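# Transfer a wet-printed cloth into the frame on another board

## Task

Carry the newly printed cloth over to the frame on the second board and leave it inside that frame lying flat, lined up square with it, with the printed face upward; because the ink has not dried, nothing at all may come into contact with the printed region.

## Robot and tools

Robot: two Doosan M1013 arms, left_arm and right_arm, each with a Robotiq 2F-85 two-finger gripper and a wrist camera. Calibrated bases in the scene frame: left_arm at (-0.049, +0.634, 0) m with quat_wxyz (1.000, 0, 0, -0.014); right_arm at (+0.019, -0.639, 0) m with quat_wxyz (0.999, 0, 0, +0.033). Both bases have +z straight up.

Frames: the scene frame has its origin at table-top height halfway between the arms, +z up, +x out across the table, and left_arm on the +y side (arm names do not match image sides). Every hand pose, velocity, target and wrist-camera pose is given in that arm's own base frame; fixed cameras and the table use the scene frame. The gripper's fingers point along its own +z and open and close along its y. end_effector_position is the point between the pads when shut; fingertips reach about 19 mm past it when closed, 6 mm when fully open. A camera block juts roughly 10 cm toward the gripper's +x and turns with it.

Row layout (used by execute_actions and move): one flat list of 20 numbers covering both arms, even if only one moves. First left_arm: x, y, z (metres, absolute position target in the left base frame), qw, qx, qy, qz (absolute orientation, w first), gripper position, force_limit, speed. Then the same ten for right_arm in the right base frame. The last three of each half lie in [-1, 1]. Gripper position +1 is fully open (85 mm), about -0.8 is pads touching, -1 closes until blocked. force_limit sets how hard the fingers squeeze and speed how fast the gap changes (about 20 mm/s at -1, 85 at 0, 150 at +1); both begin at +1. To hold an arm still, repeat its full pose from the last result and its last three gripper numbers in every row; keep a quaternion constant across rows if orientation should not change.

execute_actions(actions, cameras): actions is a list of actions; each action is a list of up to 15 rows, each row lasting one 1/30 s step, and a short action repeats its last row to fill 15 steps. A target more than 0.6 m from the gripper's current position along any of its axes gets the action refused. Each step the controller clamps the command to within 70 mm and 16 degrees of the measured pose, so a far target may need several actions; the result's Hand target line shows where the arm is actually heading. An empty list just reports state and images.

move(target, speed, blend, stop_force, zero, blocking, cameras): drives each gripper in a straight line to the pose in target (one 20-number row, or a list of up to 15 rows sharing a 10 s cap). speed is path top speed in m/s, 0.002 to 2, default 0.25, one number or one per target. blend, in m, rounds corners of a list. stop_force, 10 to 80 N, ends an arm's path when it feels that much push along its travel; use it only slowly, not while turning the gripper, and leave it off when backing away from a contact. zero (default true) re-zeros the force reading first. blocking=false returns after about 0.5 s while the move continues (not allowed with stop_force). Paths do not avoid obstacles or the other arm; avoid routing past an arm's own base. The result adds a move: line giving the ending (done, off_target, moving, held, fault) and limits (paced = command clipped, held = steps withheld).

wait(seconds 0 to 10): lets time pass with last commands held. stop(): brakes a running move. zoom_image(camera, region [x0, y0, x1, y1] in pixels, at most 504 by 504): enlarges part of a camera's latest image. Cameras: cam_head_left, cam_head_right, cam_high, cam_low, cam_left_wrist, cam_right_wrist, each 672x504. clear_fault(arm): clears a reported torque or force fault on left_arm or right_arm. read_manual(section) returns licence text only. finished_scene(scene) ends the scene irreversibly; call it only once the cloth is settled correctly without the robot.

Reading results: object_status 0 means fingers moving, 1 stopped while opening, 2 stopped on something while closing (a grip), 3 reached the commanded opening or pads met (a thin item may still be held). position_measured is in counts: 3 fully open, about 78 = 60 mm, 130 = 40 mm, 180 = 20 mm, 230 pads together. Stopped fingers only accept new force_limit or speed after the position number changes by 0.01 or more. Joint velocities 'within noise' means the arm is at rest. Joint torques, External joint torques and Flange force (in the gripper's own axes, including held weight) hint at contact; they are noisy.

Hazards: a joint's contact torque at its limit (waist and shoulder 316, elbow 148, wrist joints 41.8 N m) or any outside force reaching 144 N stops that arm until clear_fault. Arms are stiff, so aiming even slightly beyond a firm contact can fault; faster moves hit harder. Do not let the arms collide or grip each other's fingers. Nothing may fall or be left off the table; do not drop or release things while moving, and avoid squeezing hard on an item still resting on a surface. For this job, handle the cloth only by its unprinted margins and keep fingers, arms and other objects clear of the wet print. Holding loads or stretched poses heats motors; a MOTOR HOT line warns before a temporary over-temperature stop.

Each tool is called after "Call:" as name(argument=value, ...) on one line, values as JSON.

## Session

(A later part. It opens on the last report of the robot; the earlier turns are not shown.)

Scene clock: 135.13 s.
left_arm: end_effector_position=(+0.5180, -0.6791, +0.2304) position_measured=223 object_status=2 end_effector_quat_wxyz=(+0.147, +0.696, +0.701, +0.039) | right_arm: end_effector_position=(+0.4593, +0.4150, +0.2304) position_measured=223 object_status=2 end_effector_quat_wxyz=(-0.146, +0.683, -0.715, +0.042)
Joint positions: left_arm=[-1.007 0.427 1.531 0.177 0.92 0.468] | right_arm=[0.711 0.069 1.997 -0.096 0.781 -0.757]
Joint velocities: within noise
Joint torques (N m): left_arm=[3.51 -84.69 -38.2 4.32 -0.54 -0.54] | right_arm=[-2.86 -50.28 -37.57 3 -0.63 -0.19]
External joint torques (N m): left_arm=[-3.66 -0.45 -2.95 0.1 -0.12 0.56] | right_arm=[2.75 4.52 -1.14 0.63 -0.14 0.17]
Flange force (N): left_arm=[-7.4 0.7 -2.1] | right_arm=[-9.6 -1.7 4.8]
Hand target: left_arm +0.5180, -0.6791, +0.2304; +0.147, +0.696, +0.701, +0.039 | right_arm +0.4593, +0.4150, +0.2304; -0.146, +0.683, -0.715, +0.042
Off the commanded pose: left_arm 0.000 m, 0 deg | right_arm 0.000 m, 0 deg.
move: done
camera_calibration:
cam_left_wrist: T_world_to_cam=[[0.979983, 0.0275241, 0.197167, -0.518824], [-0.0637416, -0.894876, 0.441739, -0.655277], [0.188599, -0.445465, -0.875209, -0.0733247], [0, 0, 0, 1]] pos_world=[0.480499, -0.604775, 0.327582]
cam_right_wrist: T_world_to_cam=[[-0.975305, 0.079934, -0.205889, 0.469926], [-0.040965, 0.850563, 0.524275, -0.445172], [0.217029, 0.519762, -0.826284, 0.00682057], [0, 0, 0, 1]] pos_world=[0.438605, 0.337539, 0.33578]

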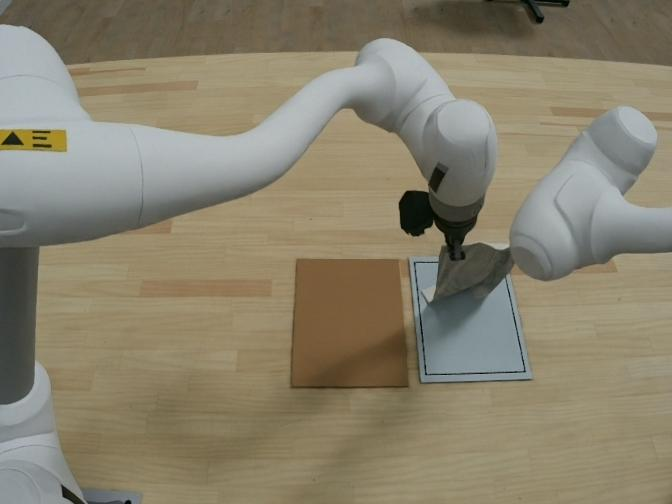

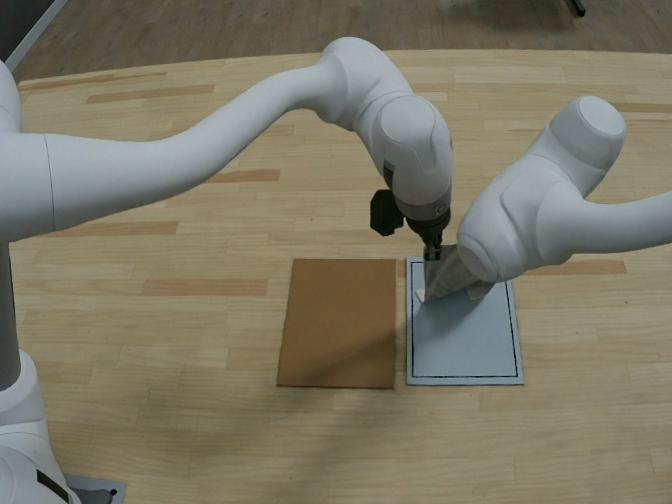

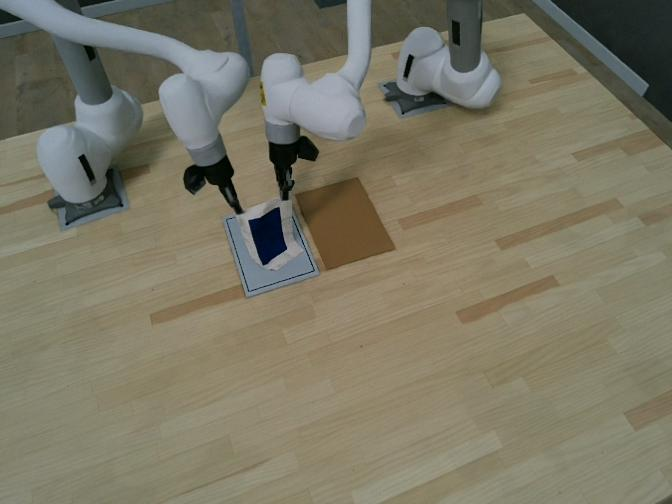

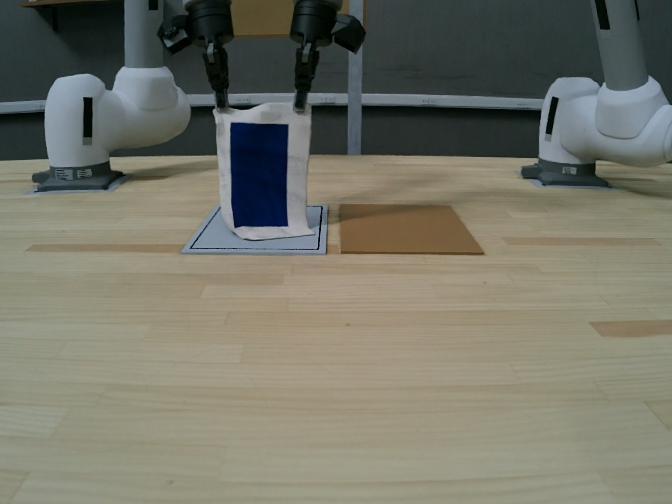

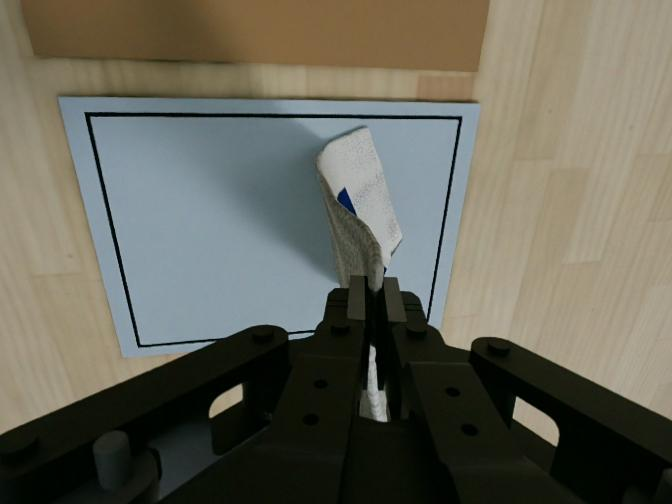

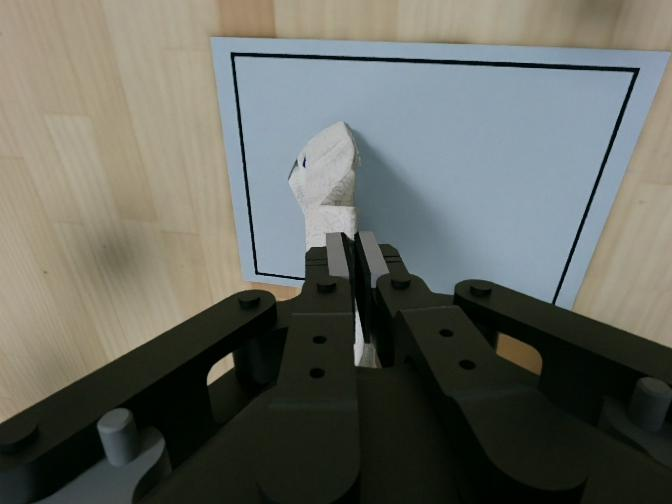

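Call:
move(target=[[0.5300,-0.6766,0.31,0.1465,0.6963,0.7014,0.0391,-1,-0.7,-1,0.4711,0.4117,0.31,-0.1457,0.6829,-0.7145,0.0419,-1,-0.7,-1],[0.6731,-0.6723,0.31,0.1465,0.6963,0.7014,0.0391,-1,-0.7,-1,0.6139,0.4022,0.31,-0.1457,0.6829,-0.7145,0.0419,-1,-0.7,-1]], speed=0.08, blend=0.02)

Call:
zoom_image(camera="cam_low", region=[170, 30, 370, 270])

Call:
zoom_image(camera="cam_head_right", region=[380, 140, 550, 400])

Call:
zoom_image(camera="cam_high", region=[200, 180, 340, 310])

Scene clock: 142.37 s.
left_arm: end_effector_position=(+0.6731, -0.6723, +0.3100) position_measured=223 object_status=2 end_effector_quat_wxyz=(+0.147, +0.696, +0.701, +0.039) | right_arm: end_effector_position=(+0.6139, +0.4022, +0.3100) position_measured=223 object_status=2 end_effector_quat_wxyz=(-0.146, +0.683, -0.715, +0.042)
Joint positions: left_arm=[-0.851 0.538 1.213 0.109 1.104 0.678] | right_arm=[0.54 0.189 1.703 -0.021 0.946 -0.976]
Joint velocities: within noise
Joint torques (N m): left_arm=[3.33 -97.84 -40.74 4.55 -0.64 -0.54] | right_arm=[-2.7 -66.64 -40.7 3.35 -0.72 -0.21]
External joint torques (N m): left_arm=[-3.5 -0.59 -2.91 0.1 -0.11 0.56] | right_arm=[2.64 4.36 -1.35 0.73 -0.09 0.19]
Flange force (N): left_arm=[-7.6 2.9 -2.2] | right_arm=[-8.5 -4.7 3.4]
Hand target: left_arm +0.6731, -0.6723, +0.3100; +0.147, +0.696, +0.701, +0.039 | right_arm +0.6139, +0.4022, +0.3100; -0.146, +0.683, -0.715, +0.042
Off the commanded pose: left_arm 0.000 m, 0 deg | right_arm 0.000 m, 0 deg.
move: done
camera_calibration:
cam_left_wrist: T_world_to_cam=[[0.980002, 0.0274812, 0.197081, -0.686605], [-0.063742, -0.894873, 0.441745, -0.674475], [0.188502, -0.445473, -0.875226, -0.0297983], [0, 0, 0, 1]] pos_world=[0.635499, -0.597975, 0.407182]
cam_right_wrist: T_world_to_cam=[[-0.975301, 0.0798506, -0.205939, 0.638089], [-0.0410604, 0.850571, 0.524255, -0.469678], [0.217028, 0.519763, -0.826284, 0.0457975], [0, 0, 0, 1]] pos_world=[0.593105, 0.324739, 0.415481]

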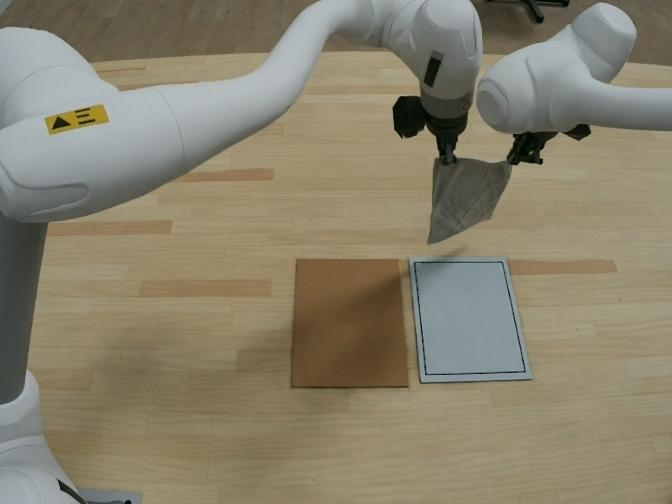

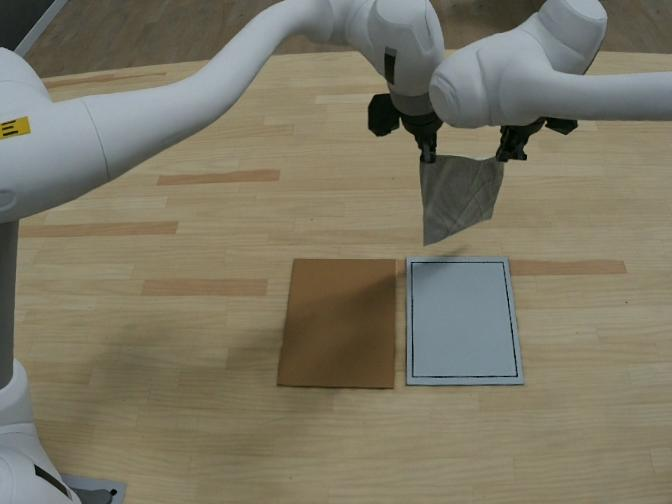

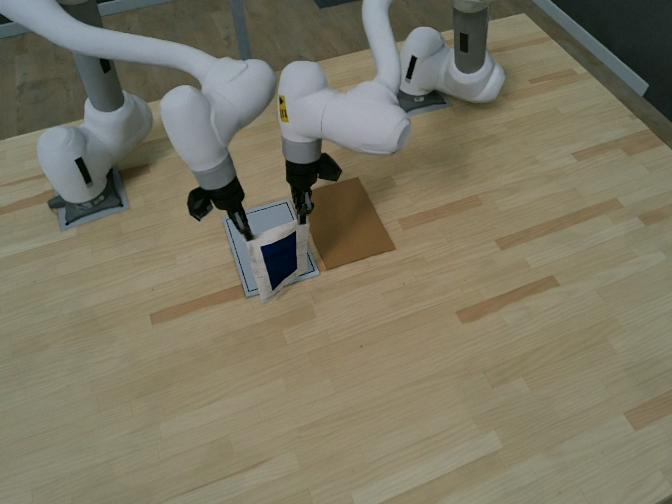

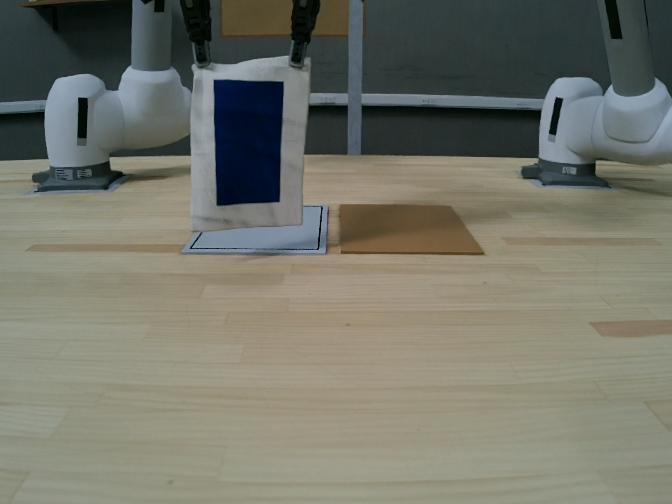

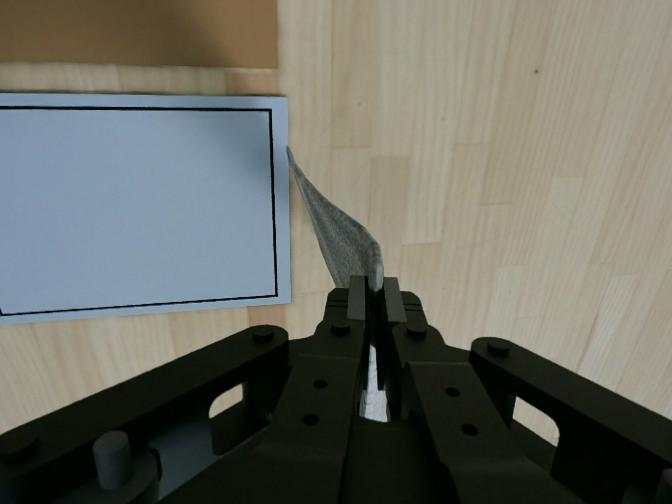

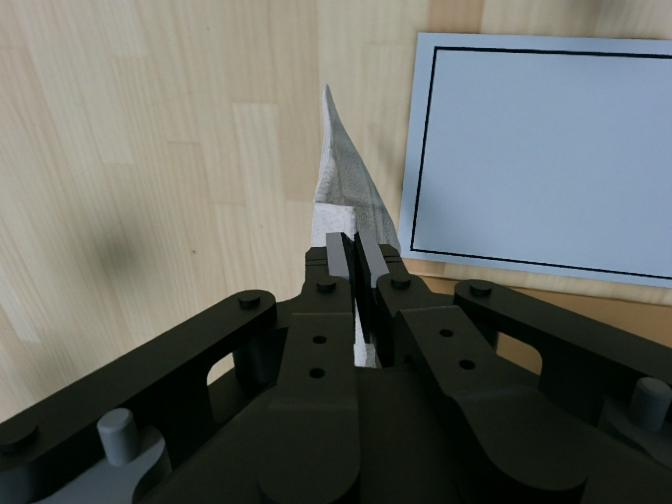

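Scaled by 2.100 from the camera's 672x504 image, which has a finer 960x720 frame.

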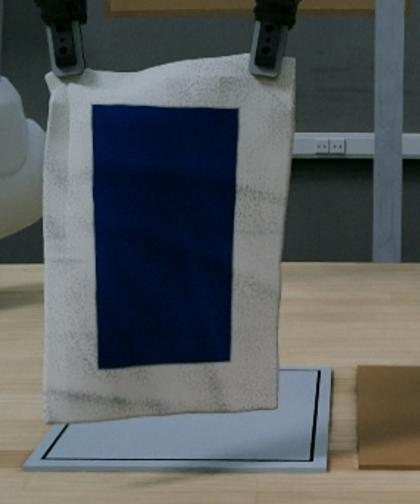

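Scaled by 1.938 from the camera's 672x504 image, which has a finer 960x720 frame.

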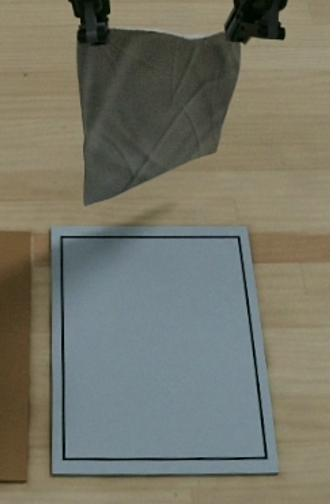

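Scaled by 3.600 from the camera's 672x504 image, which has a finer 960x720 frame.

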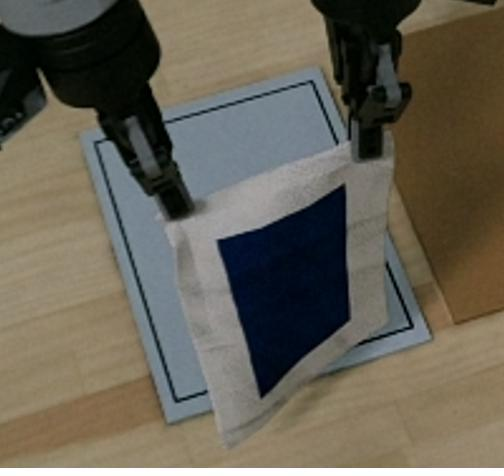

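Call:
wait(seconds=1.5, cameras=["cam_head_right","cam_high"])

Call:
zoom_image(camera="cam_head_right", region=[380, 140, 550, 400])

Call:
zoom_image(camera="cam_high", region=[200, 180, 340, 310])

Scene clock: 145.63 s.
left_arm: end_effector_position=(+0.6731, -0.6723, +0.3100) position_measured=223 object_status=2 end_effector_quat_wxyz=(+0.147, +0.696, +0.701, +0.039) | right_arm: end_effector_position=(+0.6139, +0.4022, +0.3100) position_measured=223 object_status=2 end_effector_quat_wxyz=(-0.146, +0.683, -0.715, +0.042)
Joint positions: left_arm=[-0.851 0.538 1.213 0.109 1.104 0.678] | right_arm=[0.54 0.189 1.703 -0.021 0.946 -0.976]
Joint velocities: within noise
Joint torques (N m): left_arm=[3.22 -97.46 -40.71 4.56 -0.64 -0.56] | right_arm=[-2.84 -66.28 -40.48 3.35 -0.75 -0.22]
External joint torques (N m): left_arm=[-3.38 -0.23 -2.7 0.06 -0.11 0.58] | right_arm=[2.7 4.24 -1.46 0.72 -0.06 0.2]
Flange force (N): left_arm=[-7.5 3.0 -1.8] | right_arm=[-8.7 -4.7 3.1]
Hand target: left_arm +0.6731, -0.6723, +0.3100; +0.147, +0.696, +0.701, +0.039 | right_arm +0.6139, +0.4022, +0.3100; -0.146, +0.683, -0.715, +0.042
Tool commands: left_gripper/position=-1.0 left_gripper/force_limit=-0.7 left_gripper/speed=-1.0 right_gripper/position=-1.0 right_gripper/force_limit=-0.7 right_gripper/speed=-1.0
Off the commanded pose: left_arm 0.000 m, 0 deg | right_arm 0.000 m, 0 deg.
wait: 1.50 s; at rest from the start
Images, in order (width x height): cam_head_right 672x504, cam_high 672x504.

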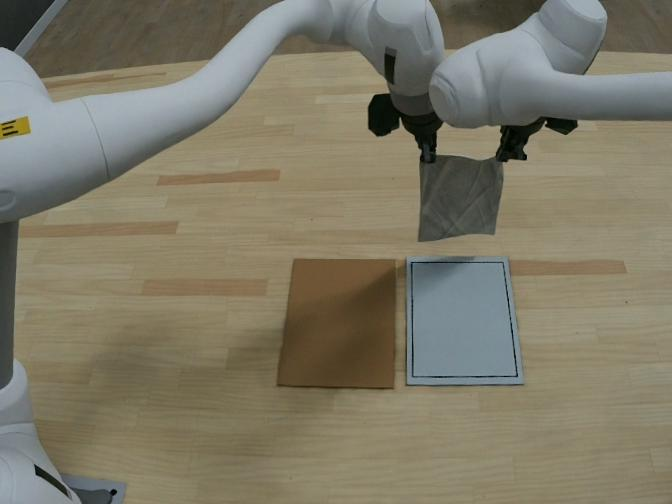

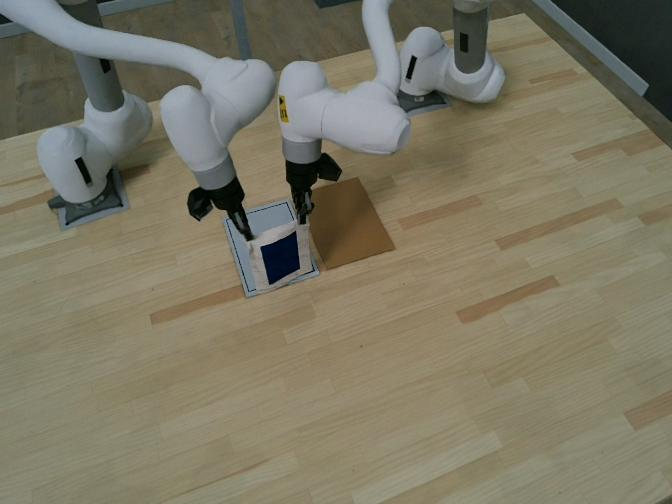

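Scaled by 1.938 from the camera's 672x504 image, which has a finer 960x720 frame.

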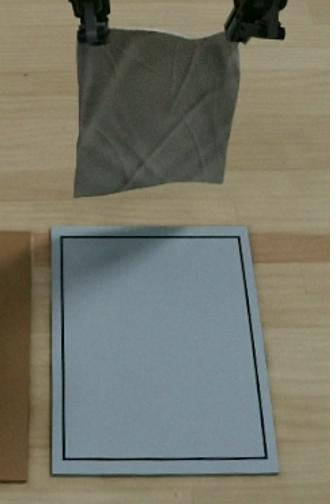

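Scaled by 3.600 from the camera's 672x504 image, which has a finer 960x720 frame.

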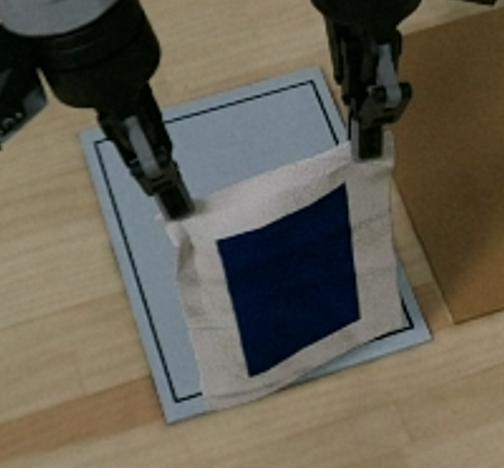

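Call:
move(target=[[0.6331,-0.6734,0.268,0.1465,0.6963,0.7014,0.0391,-1,-0.7,-1,0.5740,0.4048,0.268,-0.1457,0.6829,-0.7145,0.0419,-1,-0.7,-1],[0.5831,-0.6748,0.225,0.1465,0.6963,0.7014,0.0391,-1,-0.7,-1,0.5241,0.4081,0.225,-0.1457,0.6829,-0.7145,0.0419,-1,-0.7,-1],[0.5332,-0.6762,0.18,0.1465,0.6963,0.7014,0.0391,-1,-0.7,-1,0.4742,0.4114,0.18,-0.1457,0.6829,-0.7145,0.0419,-1,-0.7,-1]], speed=0.12, blend=0.015)

Call:
zoom_image(camera="cam_low", region=[170, 60, 370, 270])

Call:
zoom_image(camera="cam_head_left", region=[380, 140, 550, 400])

Call:
zoom_image(camera="cam_high", region=[200, 180, 340, 310])

Scene clock: 157.17 s.
left_arm: end_effector_position=(+0.5332, -0.6762, +0.1800) position_measured=223 object_status=2 end_effector_quat_wxyz=(+0.147, +0.696, +0.701, +0.039) | right_arm: end_effector_position=(+0.4742, +0.4114, +0.1800) position_measured=223 object_status=2 end_effector_quat_wxyz=(-0.146, +0.683, -0.715, +0.042)
Joint positions: left_arm=[-0.988 0.47 1.564 0.182 0.842 0.472] | right_arm=[0.688 0.128 2.035 -0.097 0.682 -0.772]
Joint velocities: within noise
Joint torques (N m): left_arm=[2.93 -87.54 -37.49 4.18 -0.51 -0.55] | right_arm=[-2.95 -54.39 -35.6 2.78 -0.66 -0.22]
External joint torques (N m): left_arm=[-3 -0.87 -2.49 0.09 -0.15 0.57] | right_arm=[2.93 4.02 -1.01 0.68 -0.11 0.2]
Flange force (N): left_arm=[-5.5 0.6 -1.8] | right_arm=[-8.9 -0.8 5.0]
Hand target: left_arm +0.5332, -0.6762, +0.1800; +0.147, +0.696, +0.701, +0.039 | right_arm +0.4742, +0.4114, +0.1800; -0.146, +0.683, -0.715, +0.042
Off the commanded pose: left_arm 0.000 m, 0 deg | right_arm 0.000 m, 0 deg.
move: done
camera_calibration:
cam_left_wrist: T_world_to_cam=[[0.979983, 0.0275241, 0.197167, -0.523862], [-0.0637416, -0.894876, 0.441739, -0.629449], [0.188599, -0.445465, -0.875209, -0.11901], [0, 0, 0, 1]] pos_world=[0.495699, -0.601875, 0.277182]
cam_right_wrist: T_world_to_cam=[[-0.975305, 0.079934, -0.205889, 0.47439], [-0.040965, 0.850563, 0.524275, -0.415128], [0.217029, 0.519762, -0.826284, -0.0361041], [0, 0, 0, 1]] pos_world=[0.453505, 0.333939, 0.28548]

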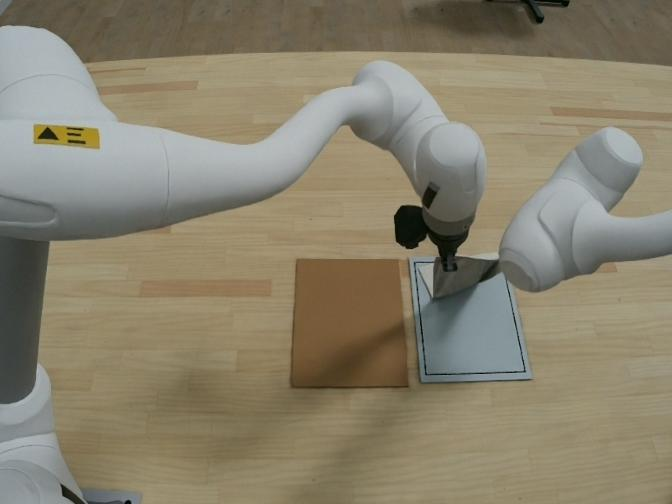

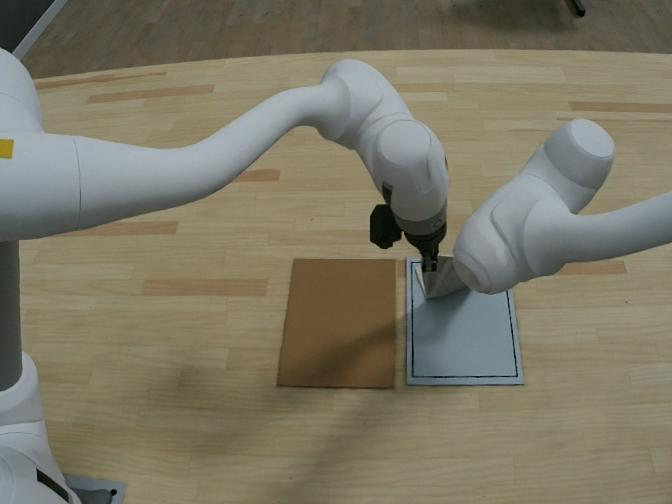

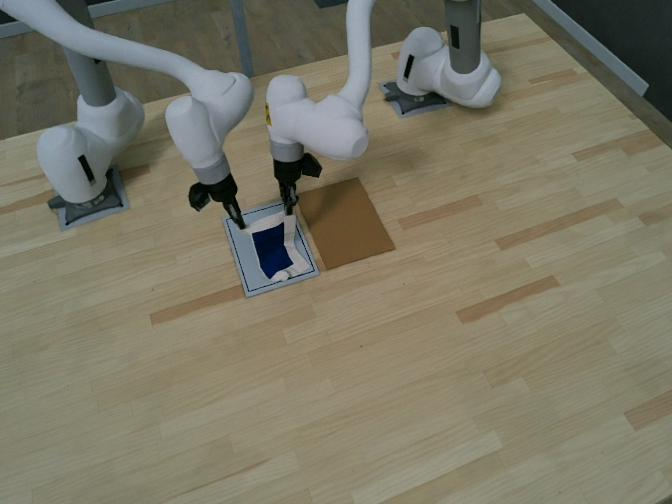

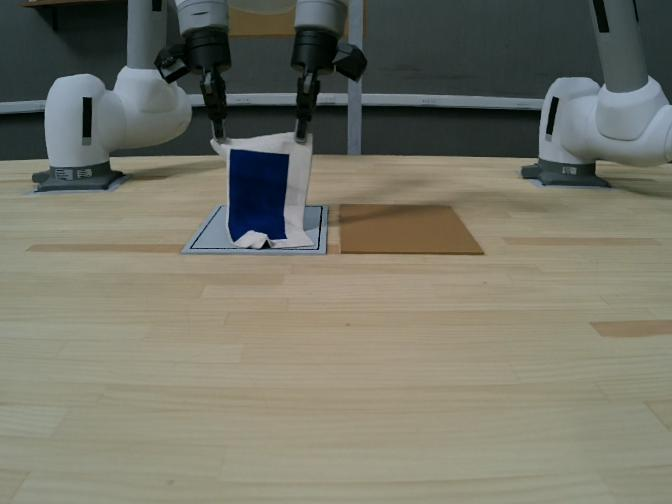

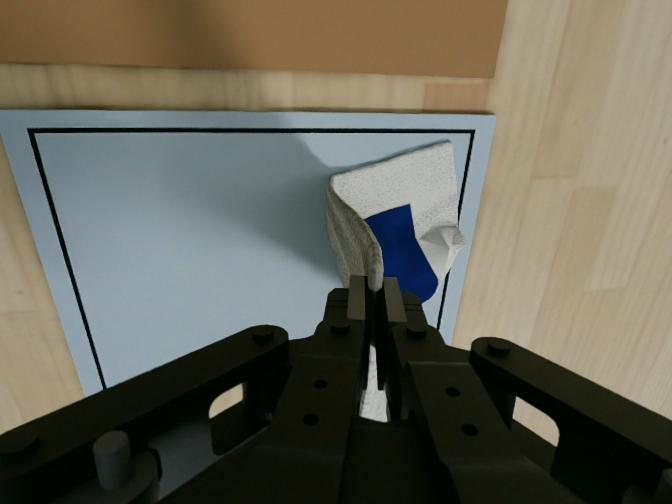

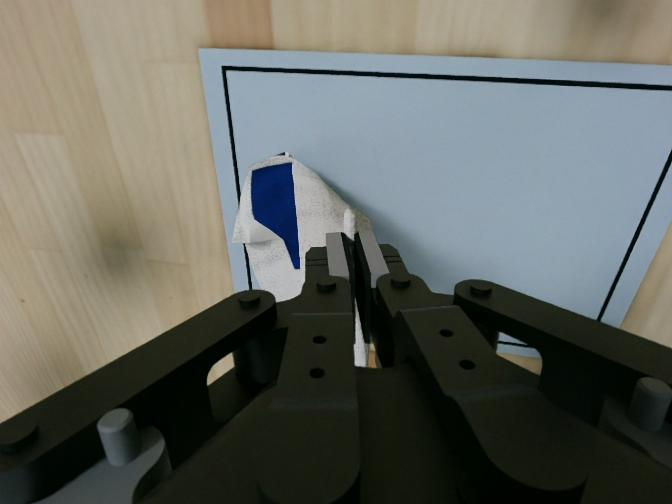

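Scaled by 2.400 from the camera's 672x504 image, which has a finer 960x720 frame.

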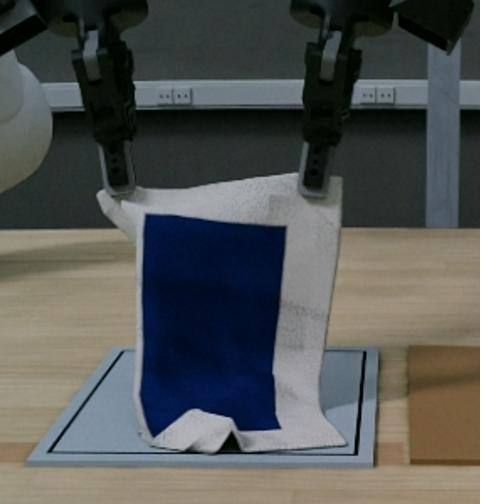

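Scaled by 1.938 from the camera's 672x504 image, which has a finer 960x720 frame.

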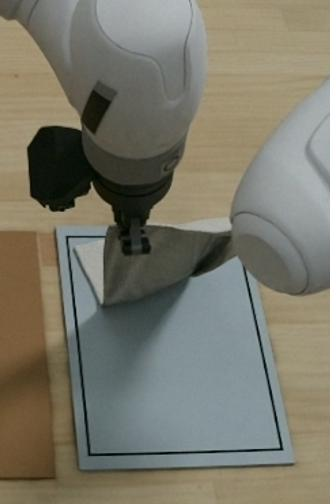

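Scaled by 3.600 from the camera's 672x504 image, which has a finer 960x720 frame.

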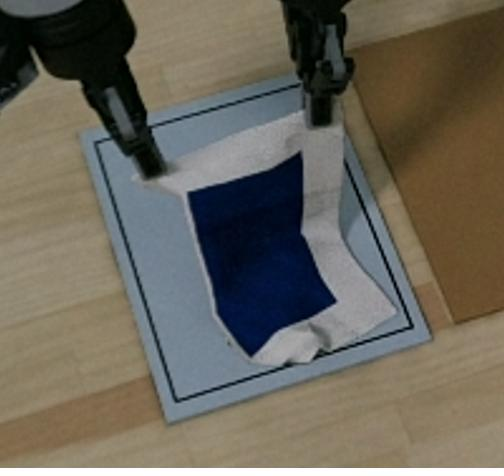

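Call:
move(target=[[0.5500,-0.6757,0.30,0.1530,0.7630,0.6251,0.0603,-1,-0.7,-1,0.4910,0.4103,0.30,-0.1518,0.7509,-0.6395,0.0632,-1,-0.7,-1],[0.6531,-0.6729,0.315,0.1530,0.7630,0.6251,0.0603,-1,-0.7,-1,0.5939,0.4035,0.315,-0.1518,0.7509,-0.6395,0.0632,-1,-0.7,-1]], speed=0.08, blend=0.02, cameras=[])

Call:
wait(seconds=2.5)

Call:
zoom_image(camera="cam_low", region=[170, 30, 370, 270])

Call:
zoom_image(camera="cam_head_right", region=[380, 140, 550, 400])

Call:
zoom_image(camera="cam_high", region=[200, 180, 340, 310])

Scene clock: 170.73 s.
left_arm: end_effector_position=(+0.6531, -0.6729, +0.3150) position_measured=223 object_status=2 end_effector_quat_wxyz=(+0.153, +0.763, +0.625, +0.060) | right_arm: end_effector_position=(+0.5939, +0.4035, +0.3150) position_measured=223 object_status=2 end_effector_quat_wxyz=(-0.152, +0.751, -0.640, +0.063)
Joint positions: left_arm=[-0.873 0.504 1.261 0.132 1.07 0.851] | right_arm=[0.56 0.153 1.741 -0.036 0.919 -1.153]
Joint velocities: within noise
Joint torques (N m): left_arm=[3.42 -94.47 -40.72 4.56 -0.66 -0.56] | right_arm=[-2.8 -62.47 -40.48 3.31 -0.79 -0.21]
External joint torques (N m): left_arm=[-3.38 0.06 -2.62 0.09 -0.14 0.58] | right_arm=[2.82 4.29 -1.55 0.73 -0.11 0.18]
Flange force (N): left_arm=[-6.8 4.2 -1.4] | right_arm=[-8.0 -6.2 3.3]
Hand target: left_arm +0.6531, -0.6729, +0.3150; +0.153, +0.763, +0.625, +0.060 | right_arm +0.5939, +0.4035, +0.3150; -0.152, +0.751, -0.640, +0.063
Off the commanded pose: left_arm 0.000 m, 0 deg | right_arm 0.000 m, 0 deg.
move: done
No camera images: "cameras" was empty.

Scene clock: 173.23 s.
left_arm: end_effector_position=(+0.6531, -0.6729, +0.3150) position_measured=223 object_status=2 end_effector_quat_wxyz=(+0.153, +0.763, +0.625, +0.060) | right_arm: end_effector_position=(+0.5939, +0.4035, +0.3150) position_measured=223 object_status=2 end_effector_quat_wxyz=(-0.152, +0.751, -0.640, +0.063)
Joint positions: left_arm=[-0.873 0.504 1.261 0.132 1.07 0.851] | right_arm=[0.56 0.153 1.741 -0.036 0.919 -1.153]
Joint velocities: within noise
Joint torques (N m): left_arm=[3.3 -94.43 -40.69 4.55 -0.69 -0.53] | right_arm=[-2.57 -62.63 -40.6 3.33 -0.75 -0.2]
External joint torques (N m): left_arm=[-3.31 0.15 -2.62 0.11 -0.11 0.56] | right_arm=[2.61 4.38 -1.45 0.71 -0.14 0.18]
Flange force (N): left_arm=[-6.9 4.4 -1.4] | right_arm=[-7.7 -6.2 3.5]
Hand target: left_arm +0.6531, -0.6729, +0.3150; +0.153, +0.763, +0.625, +0.060 | right_arm +0.5939, +0.4035, +0.3150; -0.152, +0.751, -0.640, +0.063
Tool commands: left_gripper/position=-1.0 left_gripper/force_limit=-0.7 left_gripper/speed=-1.0 right_gripper/position=-1.0 right_gripper/force_limit=-0.7 right_gripper/speed=-1.0
Off the commanded pose: left_arm 0.000 m, 0 deg | right_arm 0.000 m, 0 deg.
wait: 2.50 s; at rest by 0.17 s
camera_calibration:
cam_left_wrist: T_world_to_cam=[[0.953434, -0.171565, 0.248049, -0.800648], [-0.260631, -0.882553, 0.391371, -0.525702], [0.151771, -0.437796, -0.886172, 0.0106347], [0, 0, 0, 1]] pos_world=[0.624736, -0.596668, 0.413769]
cam_right_wrist: T_world_to_cam=[[-0.958832, -0.119894, -0.257421, 0.706577], [-0.233734, 0.84802, 0.475637, -0.343421], [0.161273, 0.516224, -0.841132, 0.092711], [0, 0, 0, 1]] pos_world=[0.582268, 0.328082, 0.423214]

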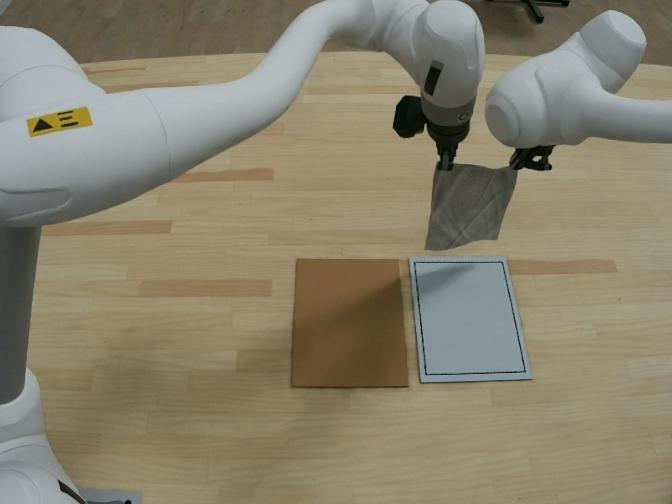

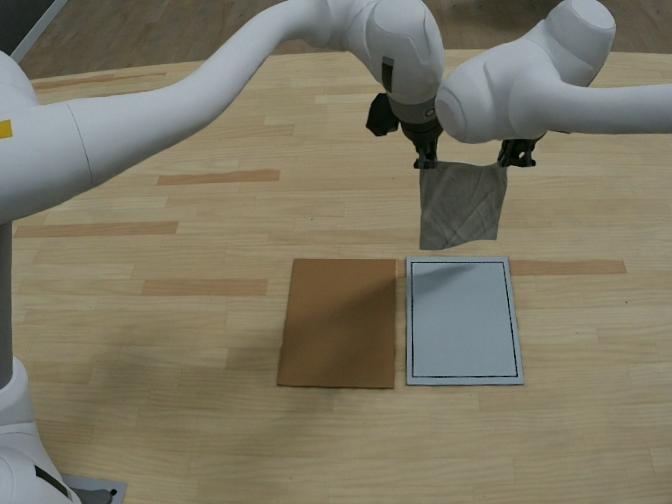

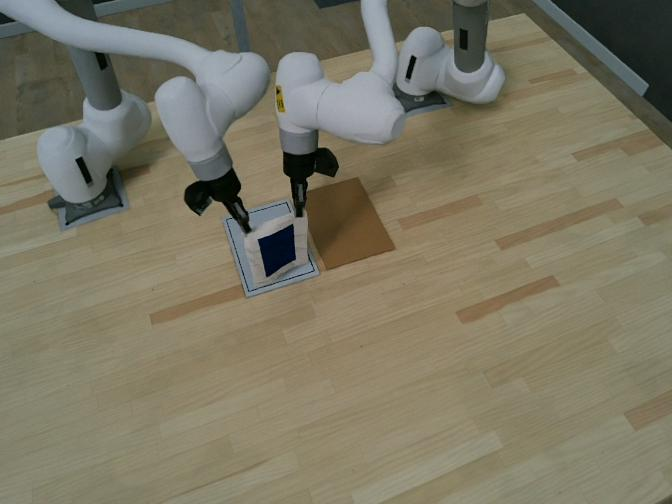

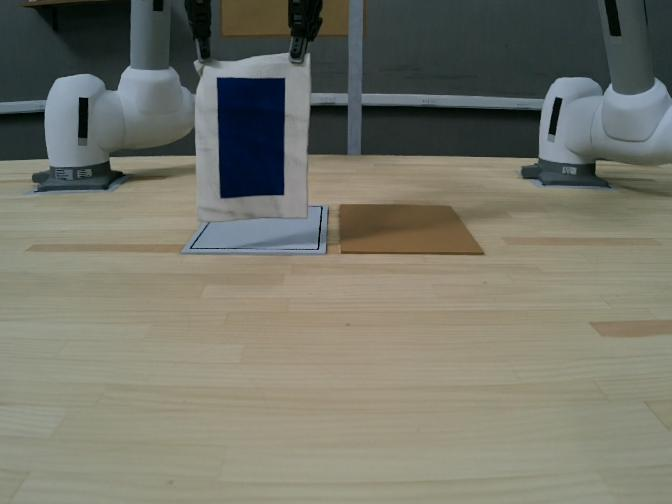

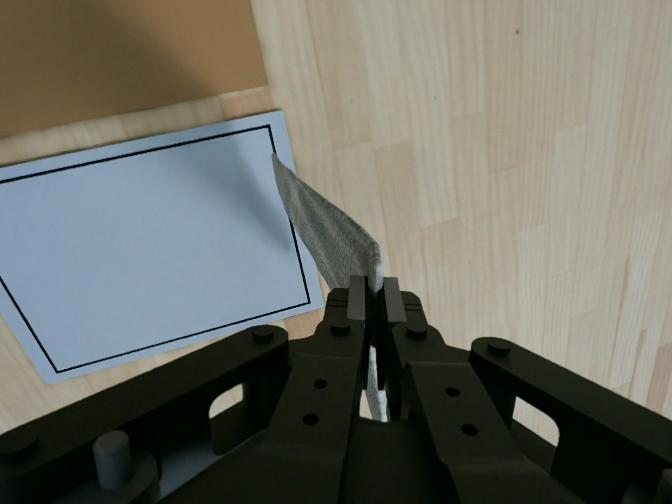

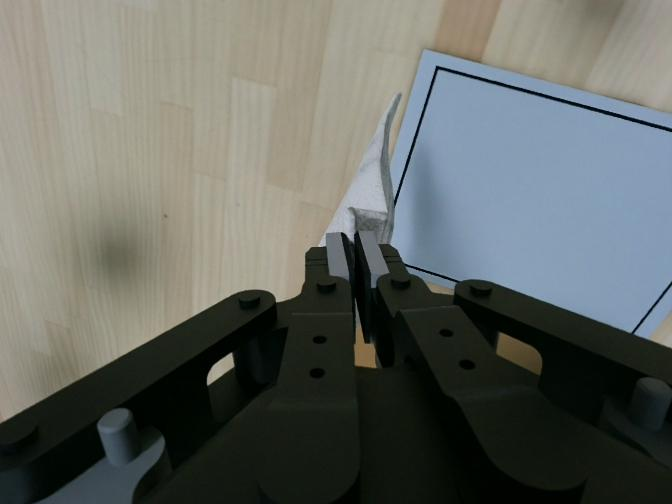

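Scaled by 2.100 from the camera's 672x504 image, which has a finer 960x720 frame.

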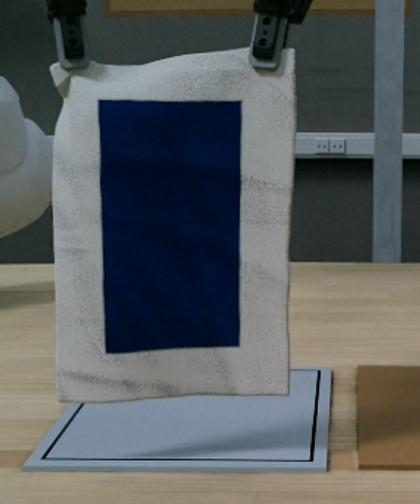

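Scaled by 1.938 from the camera's 672x504 image, which has a finer 960x720 frame.

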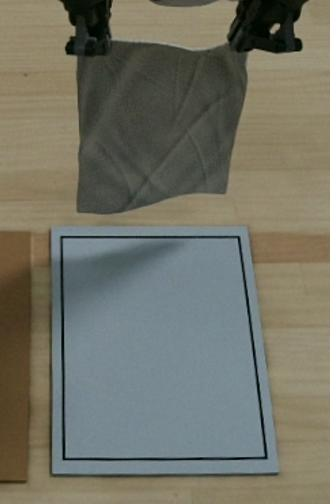

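Scaled by 3.600 from the camera's 672x504 image, which has a finer 960x720 frame.

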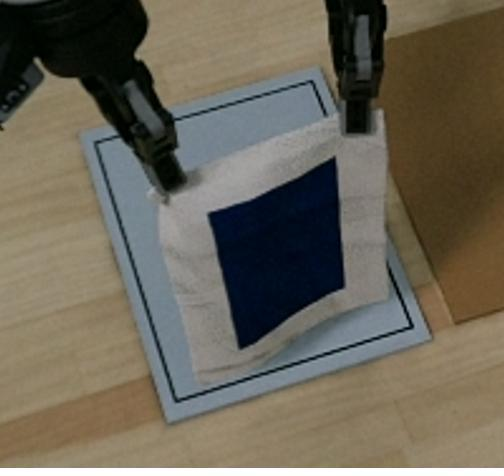

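Call:
move(target=[[0.6281,-0.6736,0.285,0.1530,0.7630,0.6251,0.0603,-1,-0.7,-1,0.5690,0.4052,0.285,-0.1518,0.7509,-0.6395,0.0632,-1,-0.7,-1],[0.5881,-0.6747,0.257,0.1530,0.7630,0.6251,0.0603,-1,-0.7,-1,0.5291,0.4078,0.257,-0.1518,0.7509,-0.6395,0.0632,-1,-0.7,-1],[0.5382,-0.6761,0.228,0.1530,0.7630,0.6251,0.0603,-1,-0.7,-1,0.4792,0.4111,0.228,-0.1518,0.7509,-0.6395,0.0632,-1,-0.7,-1]], speed=0.12, blend=0.015)

Call:
zoom_image(camera="cam_low", region=[170, 60, 370, 270])

Call:
zoom_image(camera="cam_head_left", region=[380, 140, 550, 400])

Call:
zoom_image(camera="cam_high", region=[200, 180, 340, 310])

Scene clock: 177.83 s.
left_arm: end_effector_position=(+0.5382, -0.6761, +0.2280) position_measured=223 object_status=2 end_effector_quat_wxyz=(+0.153, +0.763, +0.625, +0.060) | right_arm: end_effector_position=(+0.4792, +0.4111, +0.2280) position_measured=223 object_status=2 end_effector_quat_wxyz=(-0.152, +0.751, -0.640, +0.063)
Joint positions: left_arm=[-0.988 0.435 1.529 0.194 0.892 0.68] | right_arm=[0.686 0.081 1.993 -0.102 0.747 -0.981]
Joint velocities: within noise
Joint torques (N m): left_arm=[3.44 -85.61 -38.34 4.35 -0.52 -0.61] | right_arm=[-2.88 -51.16 -37.47 2.9 -0.74 -0.19]
External joint torques (N m): left_arm=[-3.37 -0.17 -2.74 0.08 -0.2 0.64] | right_arm=[2.91 4.04 -1.17 0.71 -0.12 0.17]
Flange force (N): left_arm=[-6.6 2.6 -1.4] | right_arm=[-8.7 -3.2 4.4]
Hand target: left_arm +0.5382, -0.6761, +0.2280; +0.153, +0.763, +0.625, +0.060 | right_arm +0.4792, +0.4111, +0.2280; -0.152, +0.751, -0.640, +0.063
Off the commanded pose: left_arm 0.000 m, 0 deg | right_arm 0.000 m, 0 deg.
move: done
camera_calibration:
cam_left_wrist: T_world_to_cam=[[0.953459, -0.17148, 0.248013, -0.670112], [-0.26054, -0.88257, 0.391395, -0.524462], [0.151772, -0.437796, -0.886171, -0.0504406], [0, 0, 0, 1]] pos_world=[0.509936, -0.599868, 0.326769]
cam_right_wrist: T_world_to_cam=[[-0.958832, -0.119894, -0.257421, 0.575114], [-0.233734, 0.84802, 0.475637, -0.335294], [0.161273, 0.516224, -0.841132, 0.0341071], [0, 0, 0, 1]] pos_world=[0.467568, 0.335682, 0.336214]

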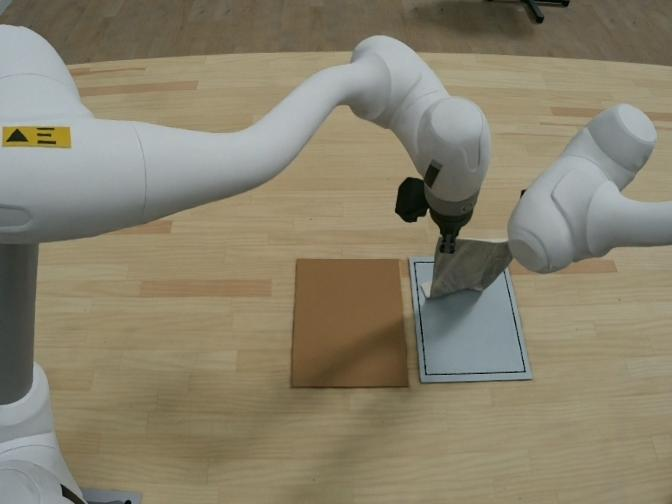

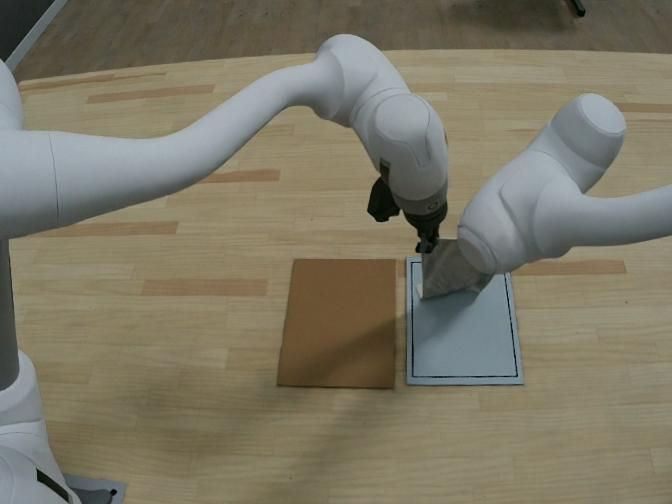

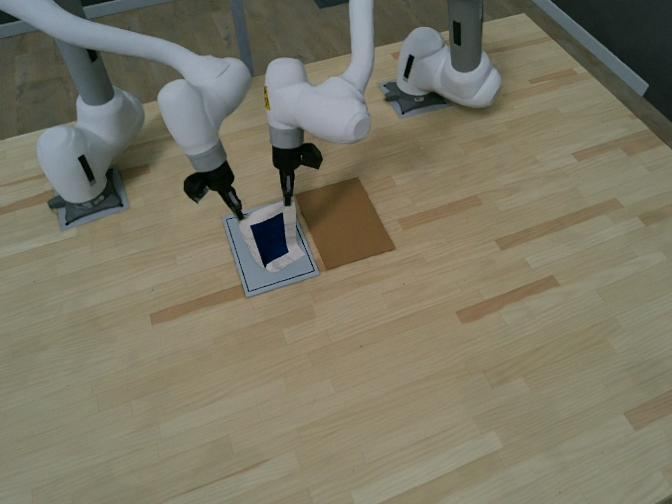

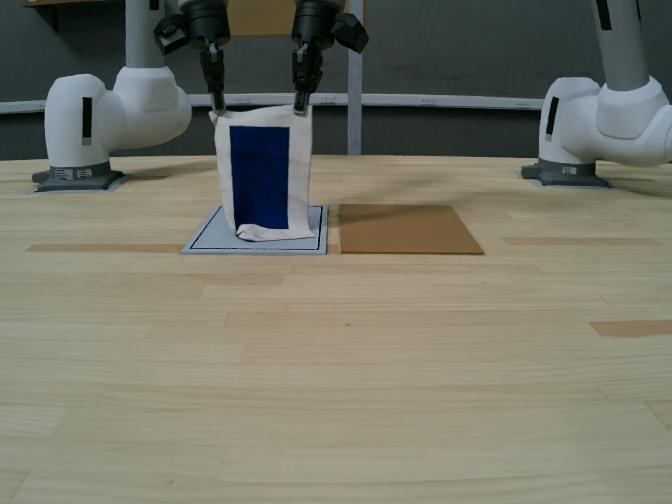

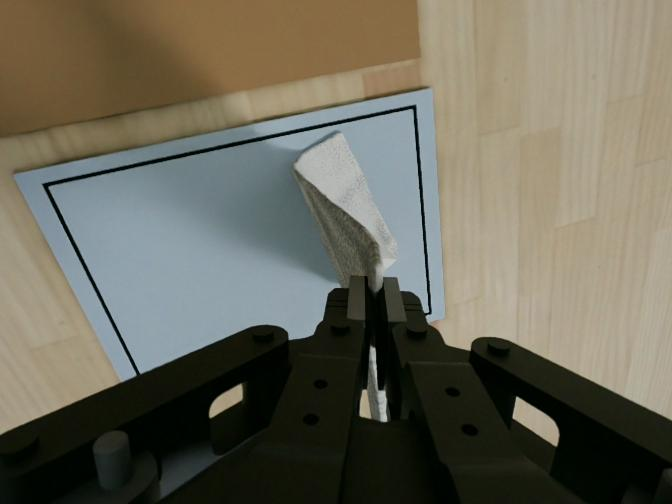

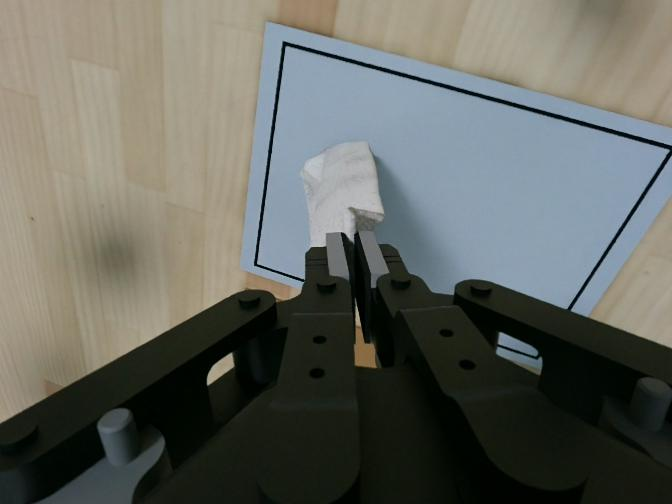

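Scaled by 2.400 from the camera's 672x504 image, which has a finer 960x720 frame.

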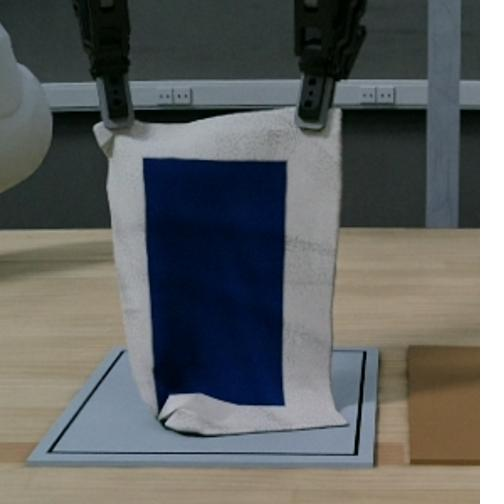

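Scaled by 1.938 from the camera's 672x504 image, which has a finer 960x720 frame.

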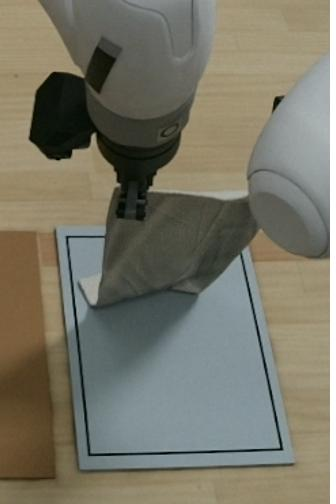

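Scaled by 3.600 from the camera's 672x504 image, which has a finer 960x720 frame.

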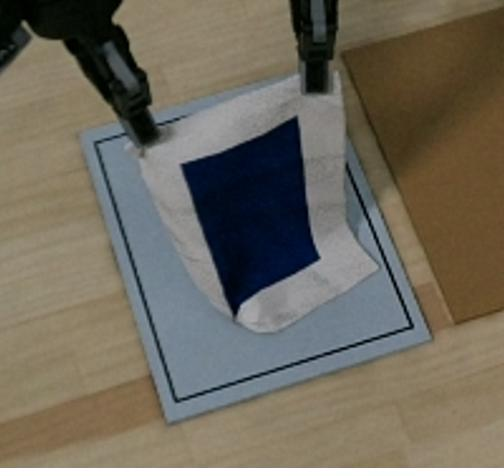

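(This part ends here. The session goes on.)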